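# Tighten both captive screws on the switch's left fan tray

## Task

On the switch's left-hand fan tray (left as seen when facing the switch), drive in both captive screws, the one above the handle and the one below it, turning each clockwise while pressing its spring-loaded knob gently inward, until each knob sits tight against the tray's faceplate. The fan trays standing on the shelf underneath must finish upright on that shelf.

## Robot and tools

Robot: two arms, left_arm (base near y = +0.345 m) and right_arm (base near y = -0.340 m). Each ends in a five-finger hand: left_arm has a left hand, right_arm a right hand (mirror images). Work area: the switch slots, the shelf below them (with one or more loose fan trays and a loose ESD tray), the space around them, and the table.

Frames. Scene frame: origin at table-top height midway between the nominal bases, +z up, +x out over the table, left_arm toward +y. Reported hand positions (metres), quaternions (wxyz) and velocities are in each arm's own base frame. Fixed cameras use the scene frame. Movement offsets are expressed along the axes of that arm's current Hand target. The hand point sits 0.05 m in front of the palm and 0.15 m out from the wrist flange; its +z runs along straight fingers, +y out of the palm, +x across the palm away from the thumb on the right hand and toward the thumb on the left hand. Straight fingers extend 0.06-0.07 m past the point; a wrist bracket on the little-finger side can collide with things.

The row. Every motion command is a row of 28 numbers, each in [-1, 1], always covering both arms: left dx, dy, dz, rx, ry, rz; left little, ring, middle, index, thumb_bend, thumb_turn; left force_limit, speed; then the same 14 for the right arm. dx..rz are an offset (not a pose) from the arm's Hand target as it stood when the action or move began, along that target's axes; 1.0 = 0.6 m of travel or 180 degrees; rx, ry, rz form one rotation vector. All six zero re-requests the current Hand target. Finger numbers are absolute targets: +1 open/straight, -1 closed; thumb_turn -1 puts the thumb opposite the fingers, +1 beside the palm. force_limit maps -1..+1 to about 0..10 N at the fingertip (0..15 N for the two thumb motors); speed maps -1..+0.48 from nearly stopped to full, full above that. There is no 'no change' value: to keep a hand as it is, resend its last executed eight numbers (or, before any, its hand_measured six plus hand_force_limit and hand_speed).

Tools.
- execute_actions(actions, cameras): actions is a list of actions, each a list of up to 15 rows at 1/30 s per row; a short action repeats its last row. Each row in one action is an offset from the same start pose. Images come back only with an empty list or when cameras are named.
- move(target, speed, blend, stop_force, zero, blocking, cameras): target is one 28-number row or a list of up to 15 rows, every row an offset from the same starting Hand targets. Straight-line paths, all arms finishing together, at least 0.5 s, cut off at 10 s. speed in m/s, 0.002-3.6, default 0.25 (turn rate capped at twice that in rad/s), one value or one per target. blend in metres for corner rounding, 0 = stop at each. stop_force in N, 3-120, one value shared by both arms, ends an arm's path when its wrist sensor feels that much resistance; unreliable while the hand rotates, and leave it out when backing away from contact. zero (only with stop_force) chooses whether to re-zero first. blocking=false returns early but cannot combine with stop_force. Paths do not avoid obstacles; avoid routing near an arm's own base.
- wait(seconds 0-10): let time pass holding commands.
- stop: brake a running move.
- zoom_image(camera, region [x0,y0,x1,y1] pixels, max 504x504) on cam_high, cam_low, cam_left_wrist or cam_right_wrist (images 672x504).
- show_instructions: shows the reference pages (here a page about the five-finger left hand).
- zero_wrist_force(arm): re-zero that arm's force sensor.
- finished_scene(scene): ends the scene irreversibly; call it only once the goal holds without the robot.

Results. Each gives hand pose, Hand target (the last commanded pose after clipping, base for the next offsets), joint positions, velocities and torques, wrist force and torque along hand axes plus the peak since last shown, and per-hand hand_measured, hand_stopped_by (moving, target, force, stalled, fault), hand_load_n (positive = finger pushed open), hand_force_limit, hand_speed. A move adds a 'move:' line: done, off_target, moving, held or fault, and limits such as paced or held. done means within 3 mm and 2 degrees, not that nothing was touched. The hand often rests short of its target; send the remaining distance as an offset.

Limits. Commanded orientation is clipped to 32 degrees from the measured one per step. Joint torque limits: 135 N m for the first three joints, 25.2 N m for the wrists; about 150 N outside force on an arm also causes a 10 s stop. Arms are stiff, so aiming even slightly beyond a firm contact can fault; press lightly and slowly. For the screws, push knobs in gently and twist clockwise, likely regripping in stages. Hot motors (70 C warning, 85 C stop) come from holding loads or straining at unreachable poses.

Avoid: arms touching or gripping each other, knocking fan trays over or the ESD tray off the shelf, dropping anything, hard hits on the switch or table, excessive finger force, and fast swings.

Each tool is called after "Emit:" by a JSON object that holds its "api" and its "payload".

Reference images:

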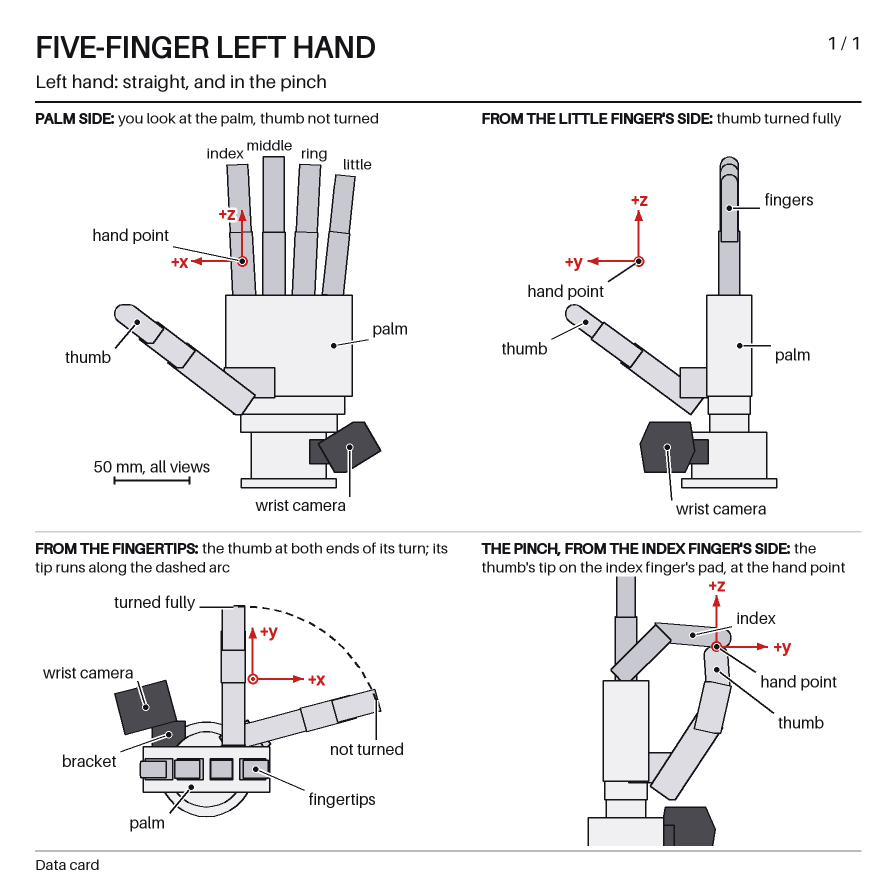

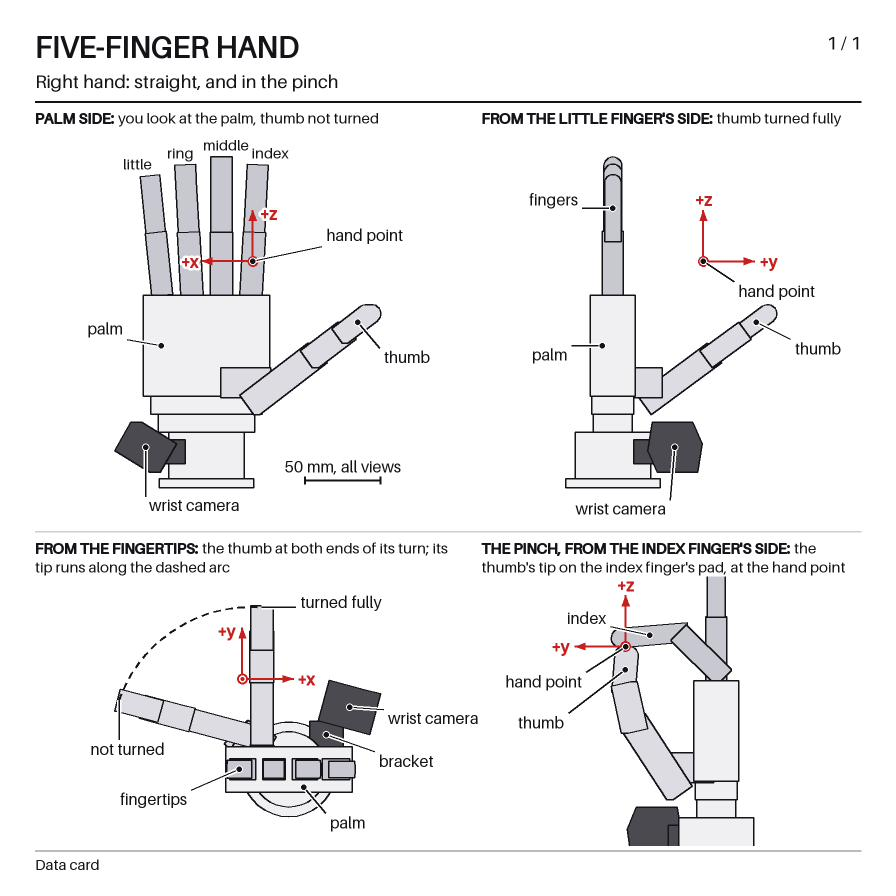

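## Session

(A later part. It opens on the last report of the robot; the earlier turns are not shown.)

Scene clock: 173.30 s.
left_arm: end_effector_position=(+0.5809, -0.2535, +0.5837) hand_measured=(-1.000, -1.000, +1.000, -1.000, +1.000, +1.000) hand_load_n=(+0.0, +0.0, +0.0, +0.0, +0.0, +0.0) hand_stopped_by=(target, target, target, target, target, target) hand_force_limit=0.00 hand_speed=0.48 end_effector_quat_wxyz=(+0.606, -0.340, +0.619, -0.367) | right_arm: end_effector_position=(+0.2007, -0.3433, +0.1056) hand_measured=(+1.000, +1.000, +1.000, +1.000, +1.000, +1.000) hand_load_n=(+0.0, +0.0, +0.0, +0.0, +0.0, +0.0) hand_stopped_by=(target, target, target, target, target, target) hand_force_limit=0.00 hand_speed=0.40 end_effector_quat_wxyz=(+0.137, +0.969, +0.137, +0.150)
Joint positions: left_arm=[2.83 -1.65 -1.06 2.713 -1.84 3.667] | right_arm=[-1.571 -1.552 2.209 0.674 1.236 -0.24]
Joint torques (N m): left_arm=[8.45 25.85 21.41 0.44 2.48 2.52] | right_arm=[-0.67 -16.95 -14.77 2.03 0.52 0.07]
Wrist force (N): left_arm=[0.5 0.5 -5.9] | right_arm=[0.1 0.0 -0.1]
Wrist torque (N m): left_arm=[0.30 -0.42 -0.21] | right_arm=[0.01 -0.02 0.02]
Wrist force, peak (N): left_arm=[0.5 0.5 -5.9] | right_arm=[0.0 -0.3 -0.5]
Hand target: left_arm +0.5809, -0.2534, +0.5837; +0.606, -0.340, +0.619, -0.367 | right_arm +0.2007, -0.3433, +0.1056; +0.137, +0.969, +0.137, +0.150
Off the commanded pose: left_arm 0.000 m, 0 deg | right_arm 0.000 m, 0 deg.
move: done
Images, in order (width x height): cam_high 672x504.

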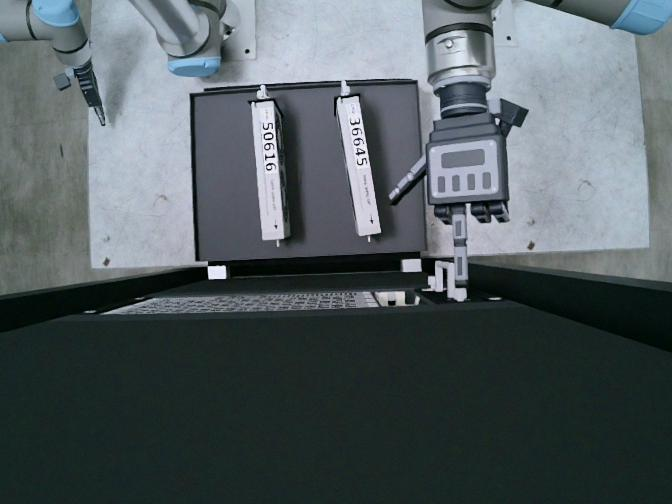

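Emit:
{"api": "move", "payload": {"target": [0,0,0.0008,0,0,0,-1,-1,1,-1,1,1,0,0.48,0,0,0,0,0,0,1,1,1,1,1,1,0,0.4], "speed": 0.02}}

Emit:
{"api": "move", "payload": {"target": [0,0,0.0006,0,0,0,-1,-1,1,-1,1,1,0,0.48,0,0,0,0,0,0,1,1,1,1,1,1,0,0.4], "speed": 0.02, "cameras": ["cam_high"]}}

Emit:
{"api": "zoom_image", "payload": {"camera": "cam_high", "region": [430, 250, 490, 310]}}

Scene clock: 174.47 s.
left_arm: end_effector_position=(+0.5813, -0.2535, +0.5838) hand_measured=(-1.000, -1.000, +1.000, -1.000, +1.000, +1.000) hand_load_n=(+0.0, +0.0, +0.0, +0.0, +0.0, +0.0) hand_stopped_by=(target, target, target, target, target, target) hand_force_limit=0.00 hand_speed=0.48 end_effector_quat_wxyz=(+0.606, -0.340, +0.619, -0.367) | right_arm: end_effector_position=(+0.2007, -0.3433, +0.1056) hand_measured=(+1.000, +1.000, +1.000, +1.000, +1.000, +1.000) hand_load_n=(+0.0, +0.0, +0.0, +0.0, +0.0, +0.0) hand_stopped_by=(target, target, target, target, target, target) hand_force_limit=0.00 hand_speed=0.40 end_effector_quat_wxyz=(+0.137, +0.969, +0.137, +0.150)
Joint positions: left_arm=[2.831 -1.651 -1.059 2.713 -1.84 3.667] | right_arm=[-1.571 -1.552 2.209 0.674 1.236 -0.24]
Joint torques (N m): left_arm=[11.92 10 29.27 1.15 2.76 1.92] | right_arm=[-0.76 -16.58 -15.39 2.04 0.58 -0.11]
Wrist force (N): left_arm=[-0.1 0.1 -17.1] | right_arm=[-0.2 -0.1 -0.2]
Wrist torque (N m): left_arm=[0.96 -0.74 -0.23] | right_arm=[0.01 0.02 0.00]
Wrist force, peak (N): left_arm=[-0.1 0.1 -17.1] | right_arm=[0.2 -0.4 0.0]
Hand target: left_arm +0.5814, -0.2535, +0.5837; +0.606, -0.340, +0.619, -0.367 | right_arm +0.2007, -0.3433, +0.1056; +0.137, +0.969, +0.137, +0.150
Off the commanded pose: left_arm 0.000 m, 0 deg | right_arm 0.000 m, 0 deg.
move: done

Scene clock: 175.17 s.
left_arm: end_effector_position=(+0.5817, -0.2535, +0.5838) hand_measured=(-1.000, -1.000, +1.000, -1.000, +1.000, +1.000) hand_load_n=(+0.0, +0.0, +0.0, +0.0, +0.0, -0.5) hand_stopped_by=(target, target, target, target, target, target) hand_force_limit=0.00 hand_speed=0.48 end_effector_quat_wxyz=(+0.606, -0.340, +0.619, -0.367) | right_arm: end_effector_position=(+0.2007, -0.3433, +0.1056) hand_measured=(+1.000, +1.000, +1.000, +1.000, +1.000, +1.000) hand_load_n=(+0.5, +0.0, +0.0, +0.0, +0.0, +0.0) hand_stopped_by=(target, target, target, target, target, target) hand_force_limit=0.00 hand_speed=0.40 end_effector_quat_wxyz=(+0.137, +0.969, +0.137, +0.150)
Joint positions: left_arm=[2.831 -1.652 -1.058 2.713 -1.84 3.667] | right_arm=[-1.571 -1.552 2.209 0.674 1.236 -0.24]
Joint torques (N m): left_arm=[14.41 3.6 25.89 2.08 2.72 1.49] | right_arm=[-0.58 -16.81 -15.2 2.13 0.43 -0.05]
Wrist force (N): left_arm=[-0.8 -0.4 -28.8] | right_arm=[0.1 -0.2 0.0]
Wrist torque (N m): left_arm=[1.73 -1.02 -0.28] | right_arm=[-0.03 -0.02 0.01]
Wrist force, peak (N): left_arm=[-0.5 -0.6 -29.0] | right_arm=[-0.1 -0.2 -0.3]
Hand target: left_arm +0.5817, -0.2535, +0.5837; +0.606, -0.340, +0.619, -0.367 | right_arm +0.2007, -0.3433, +0.1056; +0.137, +0.969, +0.137, +0.150
Off the commanded pose: left_arm 0.000 m, 0 deg | right_arm 0.000 m, 0 deg.
move: done
Images, in order (width x height): cam_high 672x504.

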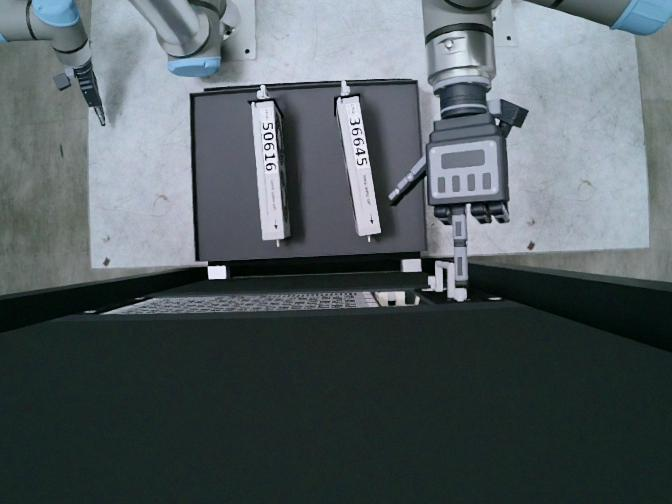

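Scaled by 8.400 from the camera's 672x504 image, which has a finer 960x720 frame.

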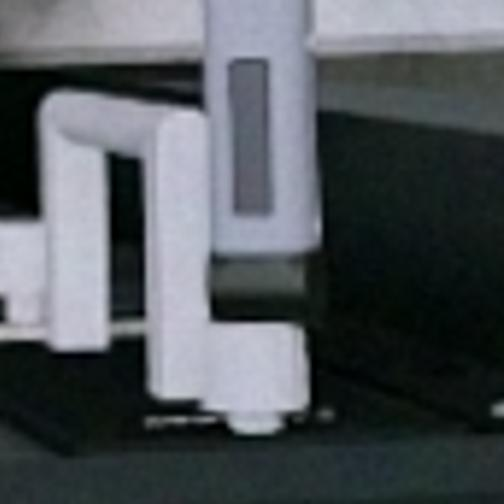

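Emit:
{"api": "move", "payload": {"target": [[0,0,-0.0009,0,0,0,-1,-1,1,-1,1,1,0,0.48,0,0,0,0,0,0,1,1,1,1,1,1,0,0.4],[-0.02791,0.004,-0.0009,0,0,0.08333,-1,-1,1,-1,1,1,0,0.48,0,0,0,0,0,0,1,1,1,1,1,1,0,0.4],[-0.05591,0.00065,-0.0009,0,0,0.16667,-1,-1,1,-1,1,1,0,0.48,0,0,0,0,0,0,1,1,1,1,1,1,0,0.4]], "speed": [0.03,0.2,0.2], "blend": 0.0005, "cameras": ["cam_high"]}}

Emit:
{"api": "zoom_image", "payload": {"camera": "cam_high", "region": [430, 250, 490, 310]}}

Scene clock: 177.27 s.
left_arm: end_effector_position=(+0.5824, -0.2243, +0.6002) hand_measured=(-1.000, -1.000, +1.000, -1.000, +1.000, +1.000) hand_load_n=(+0.0, +0.0, -1.5, +0.0, +0.0, +0.0) hand_stopped_by=(target, target, target, target, target, target) hand_force_limit=0.00 hand_speed=0.48 end_effector_quat_wxyz=(+0.680, -0.168, +0.686, -0.198) | right_arm: end_effector_position=(+0.2007, -0.3433, +0.1056) hand_measured=(+1.000, +1.000, +1.000, +1.000, +1.000, +1.000) hand_load_n=(+0.0, +0.0, +0.0, +0.0, +0.0, +0.0) hand_stopped_by=(target, target, target, target, target, target) hand_force_limit=0.00 hand_speed=0.40 end_effector_quat_wxyz=(+0.137, +0.969, +0.137, +0.150)
Joint positions: left_arm=[2.82 -1.663 -1.03 2.696 -1.85 4.19] | right_arm=[-1.571 -1.552 2.209 0.674 1.236 -0.24]
Joint torques (N m): left_arm=[-0.17 30.15 12.05 4.96 -2.39 2.18] | right_arm=[-1.19 -16.65 -15.66 2.11 0.53 -0.07]
Wrist force (N): left_arm=[5.6 2.3 -9.1] | right_arm=[-0.2 -0.2 -0.2]
Wrist torque (N m): left_arm=[0.50 -0.14 0.14] | right_arm=[-0.02 0.02 -0.01]
Wrist force, peak (N): left_arm=[-0.9 -0.9 -29.2] | right_arm=[0.1 -0.5 0.1]
Hand target: left_arm +0.5824, -0.2242, +0.6002; +0.680, -0.168, +0.686, -0.197 | right_arm +0.2007, -0.3433, +0.1056; +0.137, +0.969, +0.137, +0.150
Off the commanded pose: left_arm 0.000 m, 0 deg | right_arm 0.000 m, 0 deg.
move: done; blend cut to 0.0003 m at target 1
Images, in order (width x height): cam_high 672x504.

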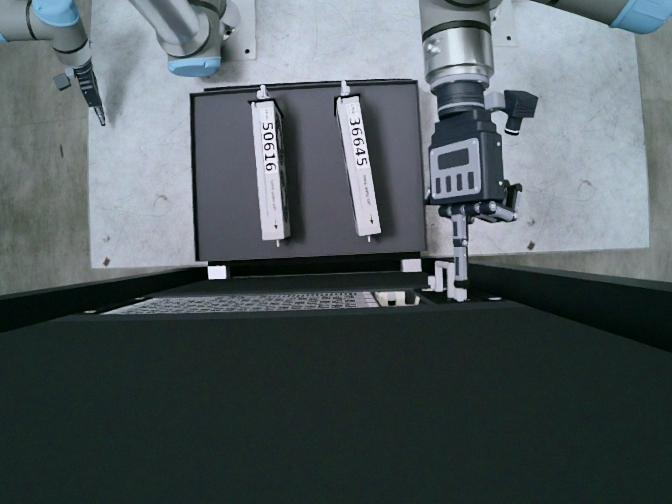

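Scaled by 8.400 from the camera's 672x504 image, which has a finer 960x720 frame.

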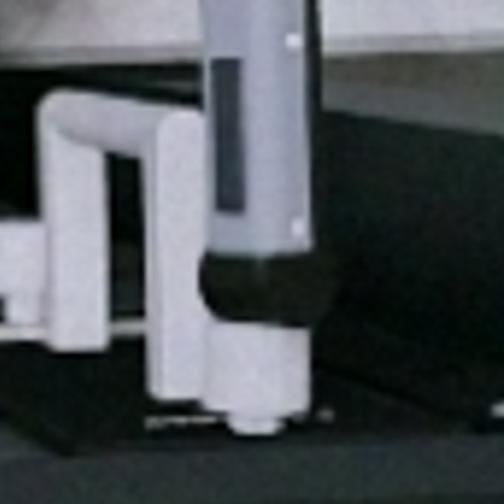

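Emit:
{"api": "move", "payload": {"target": [[-0.0272,0.00447,0,0,0,0.08333,-1,-1,1,-1,1,1,0,0.48,0,0,0,0,0,0,1,1,1,1,1,1,0,0.4],[-0.05498,0.00139,0,0,0,0.16667,-1,-1,1,-1,1,1,0,0.48,0,0,0,0,0,0,1,1,1,1,1,1,0,0.4],[-0.08102,-0.00877,0,0,0,0.25,-1,-1,1,-1,1,1,0,0.48,0,0,0,0,0,0,1,1,1,1,1,1,0,0.4],[-0.10354,-0.02533,0,0,0,0.33333,-1,-1,1,-1,1,1,0,0.48,0,0,0,0,0,0,1,1,1,1,1,1,0,0.4]], "speed": 0.25, "blend": 0.0005, "cameras": ["cam_high"]}}

Emit:
{"api": "zoom_image", "payload": {"camera": "cam_high", "region": [430, 250, 490, 310]}}

Scene clock: 180.30 s.
left_arm: end_effector_position=(+0.5829, -0.2064, +0.6616) hand_measured=(-1.000, -1.000, +1.000, -1.000, +1.000, +1.000) hand_load_n=(+0.0, +0.0, +0.0, +0.0, +0.0, +0.0) hand_stopped_by=(target, target, target, target, target, target) hand_force_limit=0.00 hand_speed=0.48 end_effector_quat_wxyz=(+0.688, +0.197, +0.678, +0.169) | right_arm: end_effector_position=(+0.2007, -0.3433, +0.1056) hand_measured=(+1.000, +1.000, +1.000, +1.000, +1.000, +1.000) hand_load_n=(+0.0, +0.0, +0.5, +0.0, +0.0, +0.0) hand_stopped_by=(target, target, target, target, target, target) hand_force_limit=0.00 hand_speed=0.40 end_effector_quat_wxyz=(+0.137, +0.969, +0.137, +0.150)
Joint positions: left_arm=[2.789 -1.684 -1.002 2.69 -1.881 5.237] | right_arm=[-1.571 -1.552 2.209 0.674 1.236 -0.24]
Joint torques (N m): left_arm=[8.1 33.99 10.24 2.13 0.29 2.55] | right_arm=[-1.56 -17.57 -15.7 2.2 0.45 0.05]
Wrist force (N): left_arm=[3.2 -0.2 -6.9] | right_arm=[0.0 -0.3 -0.1]
Wrist torque (N m): left_arm=[0.56 -0.31 0.25] | right_arm=[-0.04 0.00 -0.01]
Wrist force, peak (N): left_arm=[5.4 2.2 -10.1] | right_arm=[0.0 -0.5 -0.4]
Hand target: left_arm +0.5829, -0.2064, +0.6616; +0.688, +0.197, +0.678, +0.169 | right_arm +0.2007, -0.3433, +0.1056; +0.137, +0.969, +0.137, +0.150
Off the commanded pose: left_arm 0.000 m, 0 deg | right_arm 0.000 m, 0 deg.
move: done
Images, in order (width x height): cam_high 672x504.

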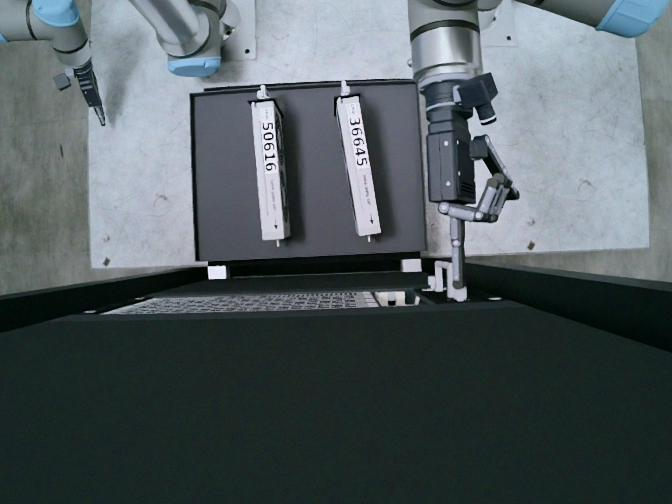

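Scaled by 8.400 from the camera's 672x504 image, which has a finer 960x720 frame.

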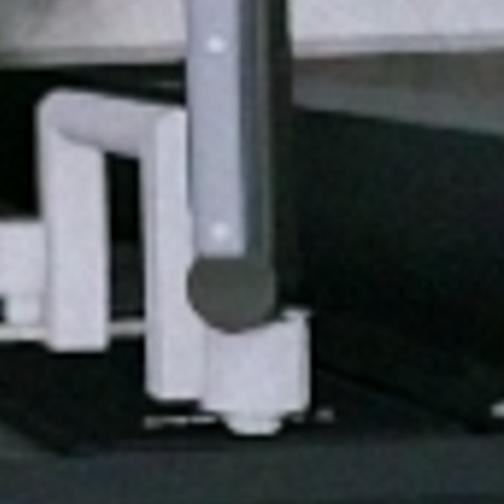

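Emit:
{"api": "wait", "payload": {"seconds": 0, "cameras": ["cam_left_wrist"]}}

Emit:
{"api": "zoom_image", "payload": {"camera": "cam_left_wrist", "region": [300, 0, 504, 153]}}

Scene clock: 180.73 s.
left_arm: end_effector_position=(+0.5829, -0.2064, +0.6616) hand_measured=(-1.000, -1.000, +1.000, -1.000, +1.000, +1.000) hand_load_n=(+0.0, +0.0, +0.5, +0.0, +0.0, +0.0) hand_stopped_by=(target, target, target, target, target, target) hand_force_limit=0.00 hand_speed=0.48 end_effector_quat_wxyz=(+0.688, +0.197, +0.678, +0.169) | right_arm: end_effector_position=(+0.2007, -0.3433, +0.1056) hand_measured=(+1.000, +1.000, +1.000, +1.000, +1.000, +1.000) hand_load_n=(+0.0, +0.0, +0.0, +0.0, +0.0, +0.0) hand_stopped_by=(target, target, target, target, target, target) hand_force_limit=0.00 hand_speed=0.40 end_effector_quat_wxyz=(+0.137, +0.969, +0.137, +0.150)
Joint positions: left_arm=[2.789 -1.684 -1.002 2.69 -1.881 5.237] | right_arm=[-1.571 -1.552 2.209 0.674 1.236 -0.24]
Joint torques (N m): left_arm=[10.66 34.21 11.53 1.01 2.38 2.71] | right_arm=[-0.55 -17.63 -14.94 1.92 0.5 -0.08]
Wrist force (N): left_arm=[3.2 -0.8 -6.8] | right_arm=[0.0 -0.2 -0.1]
Wrist torque (N m): left_arm=[0.61 -0.33 0.17] | right_arm=[-0.03 0.00 0.00]
Wrist force, peak (N): left_arm=[3.7 -0.3 -6.7] | right_arm=[-0.2 -0.4 -0.1]
Hand target: left_arm +0.5829, -0.2064, +0.6616; +0.688, +0.197, +0.678, +0.169 | right_arm +0.2007, -0.3433, +0.1056; +0.137, +0.969, +0.137, +0.150
Off the commanded pose: left_arm 0.000 m, 0 deg | right_arm 0.000 m, 0 deg.
camera_calibration:
cam_left_wrist: T_world_to_cam=[[0.020767, -0.714591, -0.699234, 0.305901], [-0.505182, 0.596033, -0.624128, 0.825337], [0.862763, 0.366201, -0.348621, -0.0807836], [0, 0, 0, 1]] pos_world=[0.48029, -0.243751, 0.70085]
Images, in order (width x height): cam_left_wrist 672x504.

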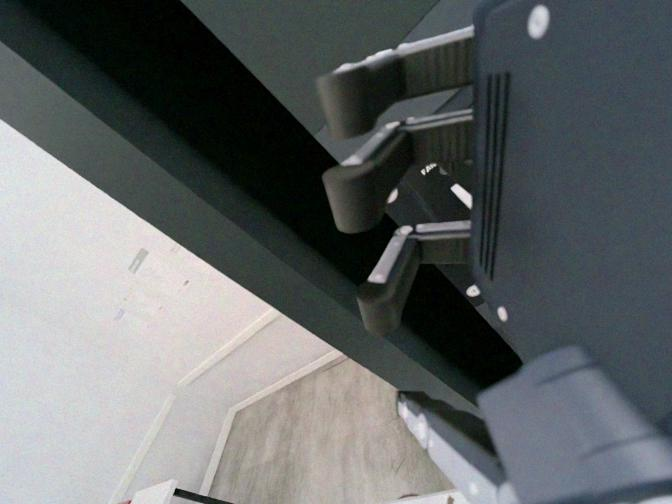

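Scaled by 2.471 from the camera's 672x504 image, which has a finer 960x720 frame.

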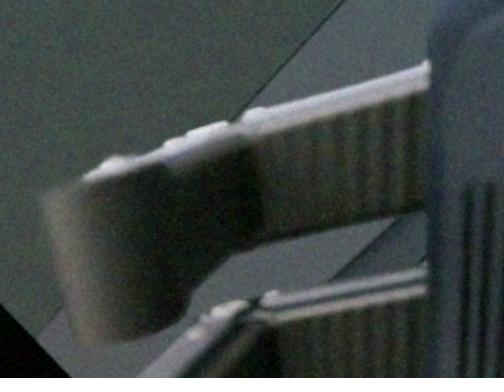

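Emit:
{"api": "move", "payload": {"target": [0,0,-0.025,0,0,0,-1,-1,1,-1,1,1,0,0.48,0,0,0,0,0,0,1,1,1,1,1,1,0,0.4], "speed": 0.1, "cameras": ["cam_high"]}}

Emit:
{"api": "zoom_image", "payload": {"camera": "cam_high", "region": [430, 250, 490, 310]}}

Scene clock: 181.90 s.
left_arm: end_effector_position=(+0.5678, -0.2058, +0.6615) hand_measured=(-1.000, -1.000, +1.000, -1.000, +1.000, +1.000) hand_load_n=(+0.0, +0.0, +0.0, +0.0, +0.5, +0.0) hand_stopped_by=(target, target, target, target, target, target) hand_force_limit=0.00 hand_speed=0.48 end_effector_quat_wxyz=(+0.688, +0.197, +0.678, +0.169) end_effector_velocity=(+0.002, +0.000, +0.001) end_effector_angular_velocity=(+0.000, -0.001, +0.001) | right_arm: end_effector_position=(+0.2007, -0.3433, +0.1056) hand_measured=(+1.000, +1.000, +1.000, +1.000, +1.000, +1.000) hand_load_n=(+0.0, +0.0, +0.0, +0.0, +0.0, +0.0) hand_stopped_by=(target, target, target, target, target, target) hand_force_limit=0.00 hand_speed=0.40 end_effector_quat_wxyz=(+0.137, +0.969, +0.137, +0.150)
Joint positions: left_arm=[2.777 -1.652 -1.038 2.694 -1.893 5.237] | right_arm=[-1.571 -1.552 2.209 0.674 1.236 -0.24]
Joint velocities: left_arm=[0.001 -0.004 0.005 0 0 0] | right_arm=[within noise]
Joint torques (N m): left_arm=[8.31 17.97 30.83 2.31 1.16 2.69] | right_arm=[-0.79 -16.41 -15.46 2.08 0.59 -0.02]
Wrist force (N): left_arm=[1.4 0.7 -1.3] | right_arm=[0.0 -0.1 -0.2]
Wrist torque (N m): left_arm=[0.17 -0.26 0.03] | right_arm=[0.01 0.00 0.01]
Wrist force, peak (N): left_arm=[3.2 -1.2 -7.0] | right_arm=[-0.1 -0.4 -0.1]
Hand target: left_arm +0.5679, -0.2057, +0.6615; +0.688, +0.197, +0.678, +0.169 | right_arm +0.2007, -0.3433, +0.1056; +0.137, +0.969, +0.137, +0.150
Off the commanded pose: left_arm 0.000 m, 0 deg | right_arm 0.000 m, 0 deg.
move: done
Images, in order (width x height): cam_high 672x504.

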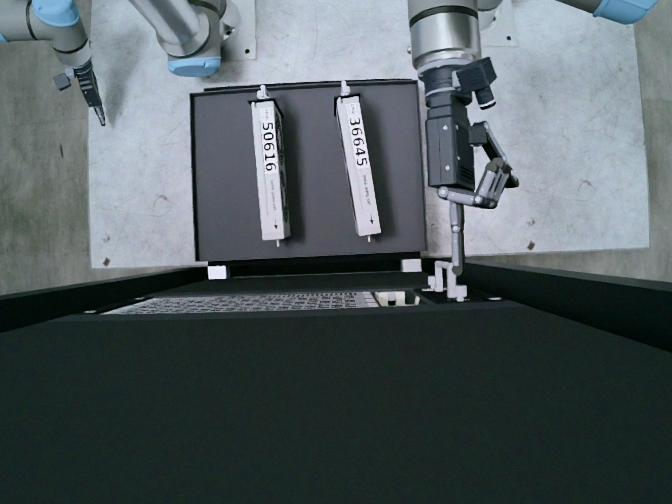

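Scaled by 8.400 from the camera's 672x504 image, which has a finer 960x720 frame.

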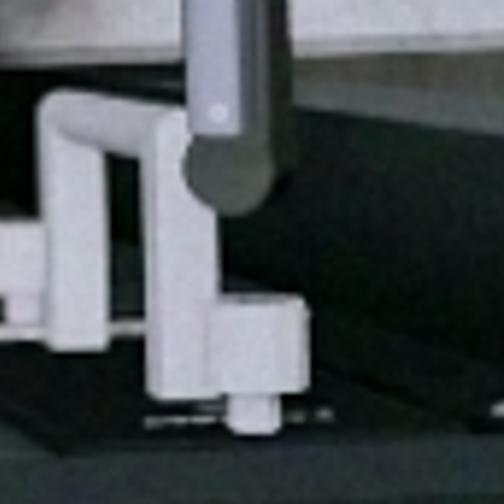

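Emit:
{"api": "move", "payload": {"target": [-0.00533,-0.20622,-0.0515,0,0,-0.83333,-1,-1,1,-1,1,1,0,0.48,0,0,0,0,0,0,1,1,1,1,1,1,0,0.4], "speed": 0.7}}

Emit:
{"api": "move", "payload": {"target": [-0.01427,-0.2055,0,0,0,-0.83333,-1,-1,1,-1,1,1,0,0.48,0,0,0,0,0,0,1,1,1,1,1,1,0,0.4], "speed": 0.7, "cameras": ["cam_high","cam_left_wrist"]}}

Emit:
{"api": "zoom_image", "payload": {"camera": "cam_high", "region": [430, 250, 490, 310]}}

Scene clock: 184.80 s.
left_arm: end_effector_position=(+0.5326, -0.3131, +0.6023) hand_measured=(-1.000, -1.000, +1.000, -1.000, +1.000, +1.000) hand_load_n=(+0.0, +0.0, +0.0, +0.0, +0.0, +0.0) hand_stopped_by=(target, target, target, target, target, target) hand_force_limit=0.00 hand_speed=0.48 end_effector_quat_wxyz=(-0.341, +0.604, -0.366, +0.620) | right_arm: end_effector_position=(+0.2007, -0.3433, +0.1056) hand_measured=(+1.000, +1.000, +1.000, +1.000, +1.000, +1.000) hand_load_n=(+0.0, +0.0, +0.0, +0.0, +0.0, +0.0) hand_stopped_by=(target, target, target, target, target, target) hand_force_limit=0.00 hand_speed=0.40 end_effector_quat_wxyz=(+0.137, +0.969, +0.137, +0.150)
Joint positions: left_arm=[2.792 -1.546 -1.201 2.75 -1.879 2.62] | right_arm=[-1.571 -1.552 2.209 0.674 1.236 -0.24]
Joint torques (N m): left_arm=[-7.88 13.58 26.98 0.73 -2.4 -2.36] | right_arm=[-0.79 -15.83 -15.32 1.95 0.64 -0.09]
Wrist force (N): left_arm=[0.8 0.4 -2.1] | right_arm=[-0.2 -0.1 -0.3]
Wrist torque (N m): left_arm=[-0.01 -0.42 -0.32] | right_arm=[0.01 0.04 -0.01]
Wrist force, peak (N): left_arm=[2.1 1.1 -1.0] | right_arm=[-0.1 -0.5 0.1]
Hand target: left_arm +0.5327, -0.3131, +0.6023; -0.341, +0.604, -0.366, +0.620 | right_arm +0.2007, -0.3433, +0.1056; +0.137, +0.969, +0.137, +0.150
Off the commanded pose: left_arm 0.000 m, 0 deg | right_arm 0.000 m, 0 deg.
move: done

Scene clock: 187.33 s.
left_arm: end_effector_position=(+0.5353, -0.2442, +0.7048) hand_measured=(-1.000, -1.000, +1.000, -1.000, +1.000, +1.000) hand_load_n=(+0.0, +0.0, +0.0, +0.0, +0.0, +0.0) hand_stopped_by=(target, target, target, target, target, target) hand_force_limit=0.00 hand_speed=0.48 end_effector_quat_wxyz=(+0.511, +0.510, +0.488, +0.490) | right_arm: end_effector_position=(+0.2007, -0.3433, +0.1056) hand_measured=(+1.000, +1.000, +1.000, +1.000, +1.000, +1.000) hand_load_n=(+0.0, +0.0, +0.0, +0.0, +0.0, +0.0) hand_stopped_by=(target, target, target, target, target, target) hand_force_limit=0.00 hand_speed=0.40 end_effector_quat_wxyz=(+0.137, +0.969, +0.137, +0.150)
Joint positions: left_arm=[2.743 -1.581 -1.151 2.735 -1.928 0.002] | right_arm=[-1.571 -1.552 2.209 0.674 1.236 -0.24]
Joint torques (N m): left_arm=[8.29 30.58 15.74 2.11 2.67 -2.22] | right_arm=[-1.05 -16.13 -16.05 2.11 0.56 0.03]
Wrist force (N): left_arm=[1.3 0.5 -2.0] | right_arm=[0.0 -0.1 0.0]
Wrist torque (N m): left_arm=[0.26 -0.45 0.06] | right_arm=[-0.01 -0.01 0.01]
Wrist force, peak (N): left_arm=[1.4 0.6 -2.8] | right_arm=[-0.1 -0.4 -0.3]
Hand target: left_arm +0.5353, -0.2441, +0.7048; +0.511, +0.510, +0.489, +0.490 | right_arm +0.2007, -0.3433, +0.1056; +0.137, +0.969, +0.137, +0.150
Off the commanded pose: left_arm 0.000 m, 0 deg | right_arm 0.000 m, 0 deg.
move: done
camera_calibration:
cam_left_wrist: T_world_to_cam=[[0.0619618, 0.247072, -0.967014, 0.711601], [-0.496947, 0.847878, 0.18479, 0.337802], [0.865566, 0.469105, 0.175318, -0.356376], [0, 0, 0, 1]] pos_world=[0.432244, -0.295053, 0.688185]
Images, in order (width x height): cam_high 672x504, cam_left_wrist 672x504.

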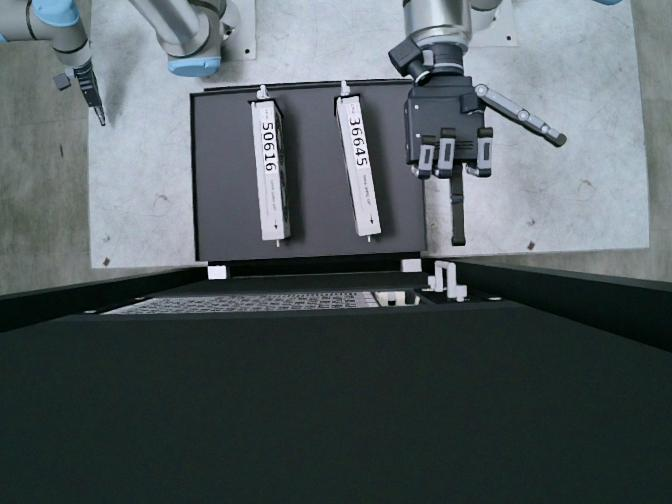

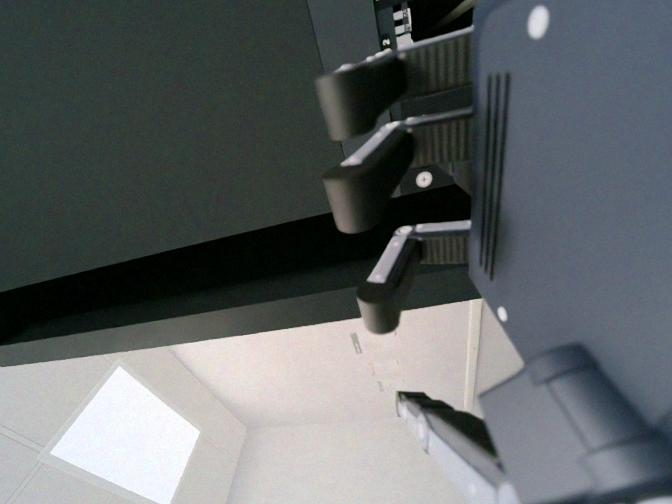

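Scaled by 8.400 from the camera's 672x504 image, which has a finer 960x720 frame.

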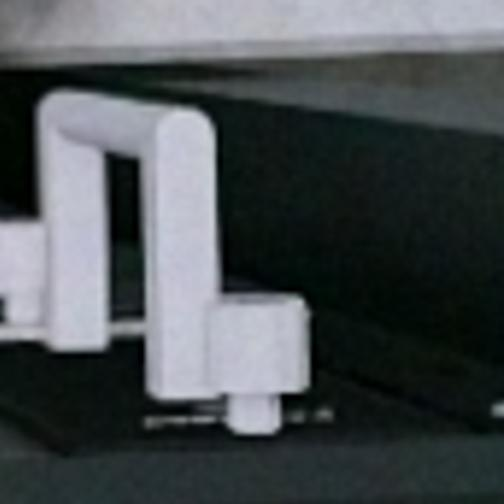

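Emit:
{"api": "move", "payload": {"target": [0,0,0.069,0,0,0,-1,-1,1,-1,1,1,0,0.48,0,0,0,0,0,0,1,1,1,1,1,1,0,0.4], "speed": 0.1, "cameras": ["cam_high","cam_left_wrist"]}}

Emit:
{"api": "zoom_image", "payload": {"camera": "cam_high", "region": [430, 250, 490, 310]}}

Scene clock: 188.33 s.
left_arm: end_effector_position=(+0.5766, -0.2458, +0.7050) hand_measured=(-1.000, -1.000, +1.000, -1.000, +1.000, +1.000) hand_load_n=(+0.0, +0.5, +0.0, +0.0, +0.0, +0.0) hand_stopped_by=(target, target, target, target, target, target) hand_force_limit=0.00 hand_speed=0.48 end_effector_quat_wxyz=(+0.511, +0.510, +0.489, +0.490) | right_arm: end_effector_position=(+0.2007, -0.3433, +0.1056) hand_measured=(+1.000, +1.000, +1.000, +1.000, +1.000, +1.000) hand_load_n=(+0.0, +0.0, +0.0, +0.0, +0.0, +0.0) hand_stopped_by=(target, target, target, target, target, target) hand_force_limit=0.00 hand_speed=0.40 end_effector_quat_wxyz=(+0.137, +0.969, +0.137, +0.150)
Joint positions: left_arm=[2.779 -1.664 -1.063 2.73 -1.892 0.001] | right_arm=[-1.571 -1.552 2.209 0.674 1.236 -0.24]
Joint torques (N m): left_arm=[-9.42 23.26 17.69 2.6 -2.78 -2.34] | right_arm=[-1.51 -16.92 -15.25 2.19 0.53 -0.03]
Wrist force (N): left_arm=[1.6 0.6 -2.1] | right_arm=[0.2 0.0 -0.1]
Wrist torque (N m): left_arm=[0.28 -0.49 0.18] | right_arm=[0.01 -0.04 0.02]
Wrist force, peak (N): left_arm=[1.5 0.7 -3.0] | right_arm=[-0.1 -0.3 -0.1]
Hand target: left_arm +0.5766, -0.2459, +0.7050; +0.511, +0.510, +0.489, +0.490 | right_arm +0.2007, -0.3433, +0.1056; +0.137, +0.969, +0.137, +0.150
Off the commanded pose: left_arm 0.000 m, 0 deg | right_arm 0.000 m, 0 deg.
move: done
camera_calibration:
cam_left_wrist: T_world_to_cam=[[0.0619016, 0.246719, -0.967108, 0.709618], [-0.497087, 0.847863, 0.184482, 0.35992], [0.86549, 0.469317, 0.175125, -0.391175], [0, 0, 0, 1]] pos_world=[0.473543, -0.296654, 0.688383]
Images, in order (width x height): cam_high 672x504, cam_left_wrist 672x504.

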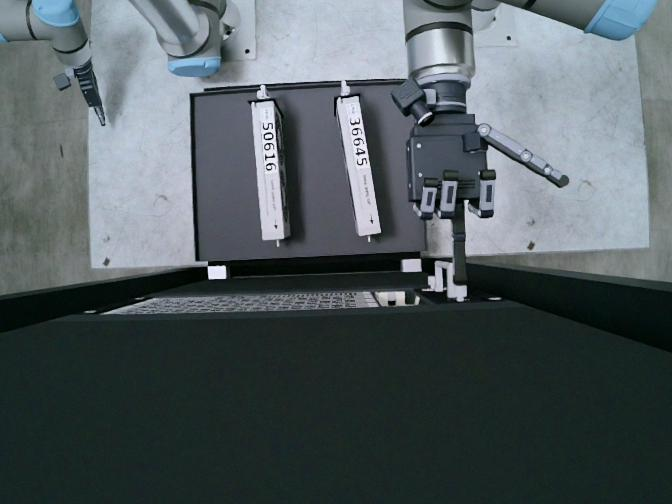

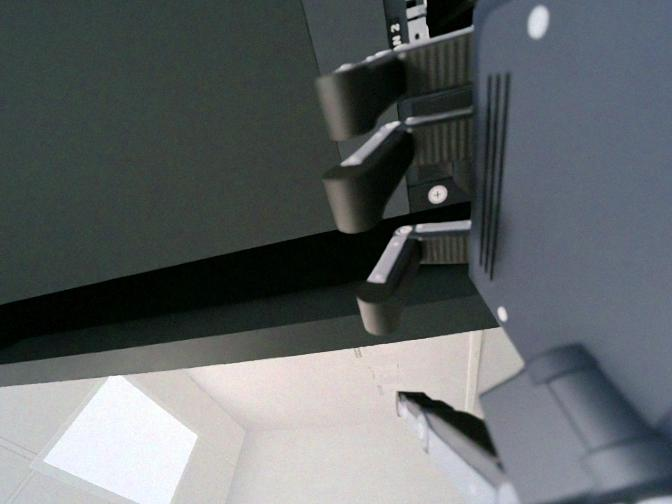

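Scaled by 8.400 from the camera's 672x504 image, which has a finer 960x720 frame.

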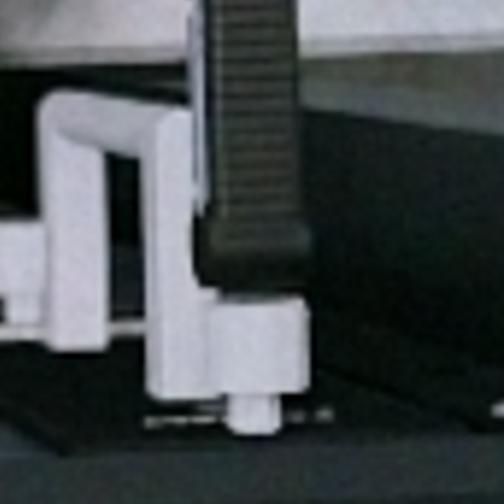

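Emit:
{"api": "move", "payload": {"target": [0,0,0.008,0,0,0,-1,-1,1,-1,1,1,0,0.48,0,0,0,0,0,0,1,1,1,1,1,1,0,0.4], "speed": 0.03}}

Emit:
{"api": "move", "payload": {"target": [[-0.02728,0.00554,0,0,0,0.08333,-1,-1,1,-1,1,1,0,0.48,0,0,0,0,0,0,1,1,1,1,1,1,0,0.4],[-0.05506,0.00382,0,0,0,0.16667,-1,-1,1,-1,1,1,0,0.48,0,0,0,0,0,0,1,1,1,1,1,1,0,0.4],[-0.08145,-0.00502,0,0,0,0.25,-1,-1,1,-1,1,1,0,0.48,0,0,0,0,0,0,1,1,1,1,1,1,0,0.4],[-0.10466,-0.02039,0,0,0,0.33333,-1,-1,1,-1,1,1,0,0.48,0,0,0,0,0,0,1,1,1,1,1,1,0,0.4]], "speed": 0.4, "blend": 0.0005, "cameras": ["cam_high"]}}

Emit:
{"api": "zoom_image", "payload": {"camera": "cam_high", "region": [430, 250, 490, 310]}}

Scene clock: 189.33 s.
left_arm: end_effector_position=(+0.5815, -0.2461, +0.7050) hand_measured=(-1.000, -1.000, +1.000, -1.000, +1.000, +1.000) hand_load_n=(+0.0, +0.0, +0.0, +0.0, +0.0, +0.0) hand_stopped_by=(target, target, target, target, target, target) hand_force_limit=0.00 hand_speed=0.48 end_effector_quat_wxyz=(+0.511, +0.510, +0.489, +0.490) | right_arm: end_effector_position=(+0.2007, -0.3433, +0.1056) hand_measured=(+1.000, +1.000, +1.000, +1.000, +1.000, +1.000) hand_load_n=(+0.0, +0.0, +0.0, +0.0, +0.0, +0.0) hand_stopped_by=(target, target, target, target, target, target) hand_force_limit=0.00 hand_speed=0.40 end_effector_quat_wxyz=(+0.137, +0.969, +0.137, +0.150)
Joint positions: left_arm=[2.783 -1.674 -1.051 2.729 -1.888 0.001] | right_arm=[-1.571 -1.552 2.209 0.674 1.236 -0.24]
Joint torques (N m): left_arm=[8.87 21.93 14.73 2.75 2.14 -1.82] | right_arm=[-0.56 -17.06 -15.18 1.92 0.59 -0.27]
Wrist force (N): left_arm=[1.4 0.5 -20.6] | right_arm=[-0.2 0.0 -0.2]
Wrist torque (N m): left_arm=[1.41 -0.84 0.18] | right_arm=[0.02 0.04 -0.01]
Wrist force, peak (N): left_arm=[1.5 0.6 -21.0] | right_arm=[-0.4 -0.2 0.0]
Hand target: left_arm +0.5814, -0.2461, +0.7050; +0.511, +0.510, +0.489, +0.490 | right_arm +0.2007, -0.3433, +0.1056; +0.137, +0.969, +0.137, +0.150
Off the commanded pose: left_arm 0.000 m, 0 deg | right_arm 0.000 m, 0 deg.
move: done

Scene clock: 191.23 s.
left_arm: end_effector_position=(+0.5788, -0.3088, +0.6927) hand_measured=(-1.000, -1.000, +1.000, -1.000, +1.000, +1.000) hand_load_n=(+0.0, +0.0, +0.0, +0.0, +0.0, +0.0) hand_stopped_by=(target, target, target, target, target, target) hand_force_limit=0.00 hand_speed=0.48 end_effector_quat_wxyz=(+0.198, +0.686, +0.168, +0.680) end_effector_velocity=(+0.000, +0.000, +0.001) end_effector_angular_velocity=(+0.004, -0.002, +0.000) | right_arm: end_effector_position=(+0.2007, -0.3433, +0.1056) hand_measured=(+1.000, +1.000, +1.000, +1.000, +1.000, +1.000) hand_load_n=(+0.0, +0.0, +0.0, +0.0, +0.0, +0.0) hand_stopped_by=(target, target, target, target, target, target) hand_force_limit=0.00 hand_speed=0.40 end_effector_quat_wxyz=(+0.137, +0.969, +0.137, +0.150)
Joint positions: left_arm=[2.794 -1.657 -1.095 2.755 -1.877 1.048] | right_arm=[-1.571 -1.552 2.209 0.674 1.236 -0.24]
Joint velocities: left_arm=[0 0.001 0.001 0.001 0 0.005] | right_arm=[within noise]
Joint torques (N m): left_arm=[6.79 22.97 30.18 4.33 1.21 2.67] | right_arm=[-0.81 -17.38 -16.21 2.18 0.51 0.14]
Wrist force (N): left_arm=[0.4 0.6 -20.6] | right_arm=[0.0 -0.1 -0.1]
Wrist torque (N m): left_arm=[1.29 -1.05 0.04] | right_arm=[-0.01 0.00 0.00]
Wrist force, peak (N): left_arm=[1.6 1.5 -23.0] | right_arm=[-0.4 -0.3 -0.1]
Hand target: left_arm +0.5788, -0.3088, +0.6927; +0.197, +0.686, +0.168, +0.680 | right_arm +0.2007, -0.3433, +0.1056; +0.137, +0.969, +0.137, +0.150
Off the commanded pose: left_arm 0.000 m, 0 deg | right_arm 0.000 m, 0 deg.
move: done
Images, in order (width x height): cam_high 672x504.

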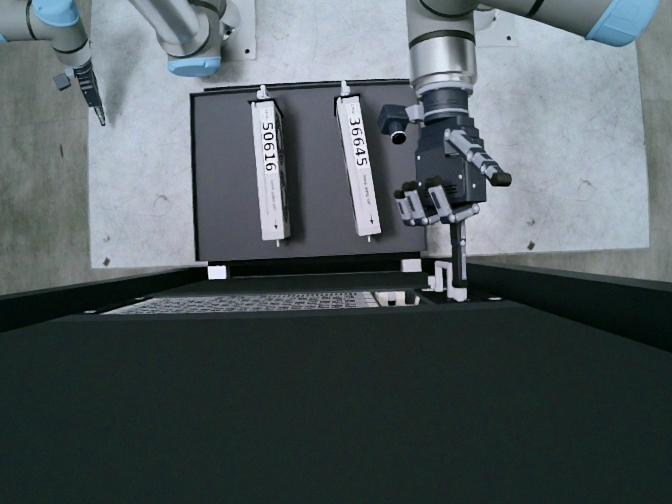

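Scaled by 8.400 from the camera's 672x504 image, which has a finer 960x720 frame.

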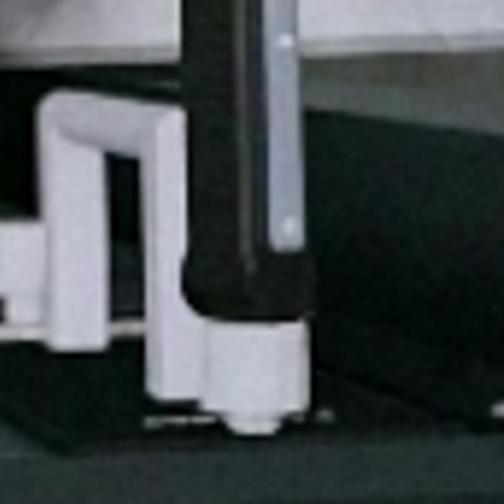

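Emit:
{"api": "move", "payload": {"target": [[-0.02728,0.00554,0,0,0,0.08333,-1,-1,1,-1,1,1,0,0.48,0,0,0,0,0,0,1,1,1,1,1,1,0,0.4],[-0.05506,0.00382,0,0,0,0.16667,-1,-1,1,-1,1,1,0,0.48,0,0,0,0,0,0,1,1,1,1,1,1,0,0.4],[-0.08145,-0.00502,0,0,0,0.25,-1,-1,1,-1,1,1,0,0.48,0,0,0,0,0,0,1,1,1,1,1,1,0,0.4],[-0.10466,-0.02039,0,0,0,0.33333,-1,-1,1,-1,1,1,0,0.48,0,0,0,0,0,0,1,1,1,1,1,1,0,0.4],[-0.12309,-0.04125,0,0,0,0.41667,-1,-1,1,-1,1,1,0,0.48,0,0,0,0,0,0,1,1,1,1,1,1,0,0.4],[-0.1355,-0.06617,0,0,0,0.5,-1,-1,1,-1,1,1,0,0.48,0,0,0,0,0,0,1,1,1,1,1,1,0,0.4],[-0.14104,-0.09345,0,0,0,0.58333,-1,-1,1,-1,1,1,0,0.48,0,0,0,0,0,0,1,1,1,1,1,1,0,0.4],[-0.13933,-0.12123,0,0,0,0.66667,-1,-1,1,-1,1,1,0,0.48,0,0,0,0,0,0,1,1,1,1,1,1,0,0.4]], "speed": 0.4, "blend": 0.0005, "cameras": ["cam_high"]}}

Emit:
{"api": "zoom_image", "payload": {"camera": "cam_high", "region": [430, 250, 490, 310]}}

Scene clock: 194.77 s.
left_arm: end_effector_position=(+0.5801, -0.2876, +0.5840) hand_measured=(-1.000, -1.000, +1.000, -1.000, +1.000, +1.000) hand_load_n=(+0.0, +0.0, -1.0, +0.0, +0.0, +0.0) hand_stopped_by=(target, target, target, target, target, target) hand_force_limit=0.00 hand_speed=0.48 end_effector_quat_wxyz=(+0.490, -0.489, +0.510, -0.511) end_effector_velocity=(+0.000, +0.000, +0.000) end_effector_angular_velocity=(+0.005, +0.000, +0.000) | right_arm: end_effector_position=(+0.2007, -0.3433, +0.1056) hand_measured=(+1.000, +1.000, +1.000, +1.000, +1.000, +1.000) hand_load_n=(+0.0, +0.0, +0.0, +0.0, +0.0, +0.0) hand_stopped_by=(target, target, target, target, target, target) hand_force_limit=0.00 hand_speed=0.40 end_effector_quat_wxyz=(+0.137, +0.969, +0.137, +0.150)
Joint positions: left_arm=[2.831 -1.643 -1.087 2.734 -1.839 3.143] | right_arm=[-1.571 -1.552 2.209 0.674 1.236 -0.24]
Joint velocities: left_arm=[0 0 -0.001 0 0 0.005] | right_arm=[within noise]
Joint torques (N m): left_arm=[-8.16 20.9 10.46 4.44 -2.03 2.58] | right_arm=[-1.37 -16.35 -16.63 1.83 0.53 -0.03]
Wrist force (N): left_arm=[-1.7 1.8 -14.0] | right_arm=[-0.1 -0.2 0.0]
Wrist torque (N m): left_arm=[0.72 -0.75 -0.39] | right_arm=[-0.02 0.00 0.00]
Wrist force, peak (N): left_arm=[0.3 0.4 -20.6] | right_arm=[-0.2 -0.5 -0.2]
Hand target: left_arm +0.5800, -0.2876, +0.5839; +0.490, -0.489, +0.510, -0.511 | right_arm +0.2007, -0.3433, +0.1056; +0.137, +0.969, +0.137, +0.150
Off the commanded pose: left_arm 0.000 m, 0 deg | right_arm 0.000 m, 0 deg.
move: done
Images, in order (width x height): cam_high 672x504.

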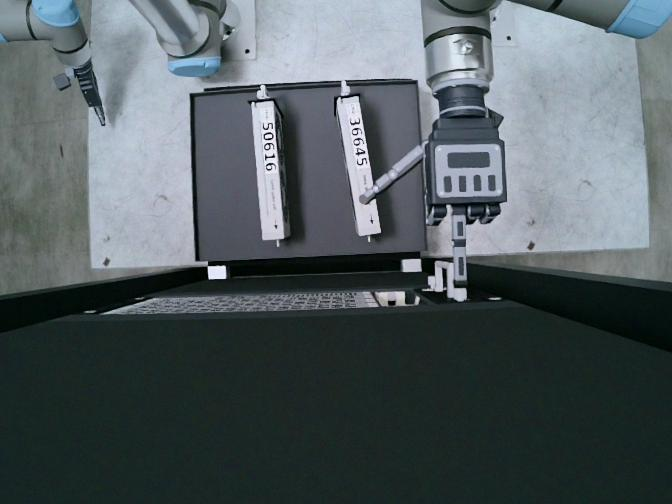

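Scaled by 8.400 from the camera's 672x504 image, which has a finer 960x720 frame.

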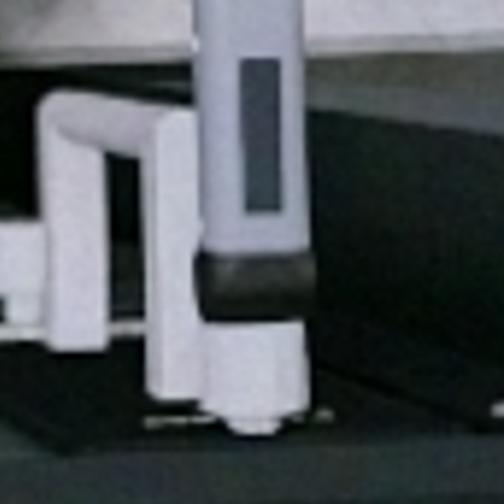

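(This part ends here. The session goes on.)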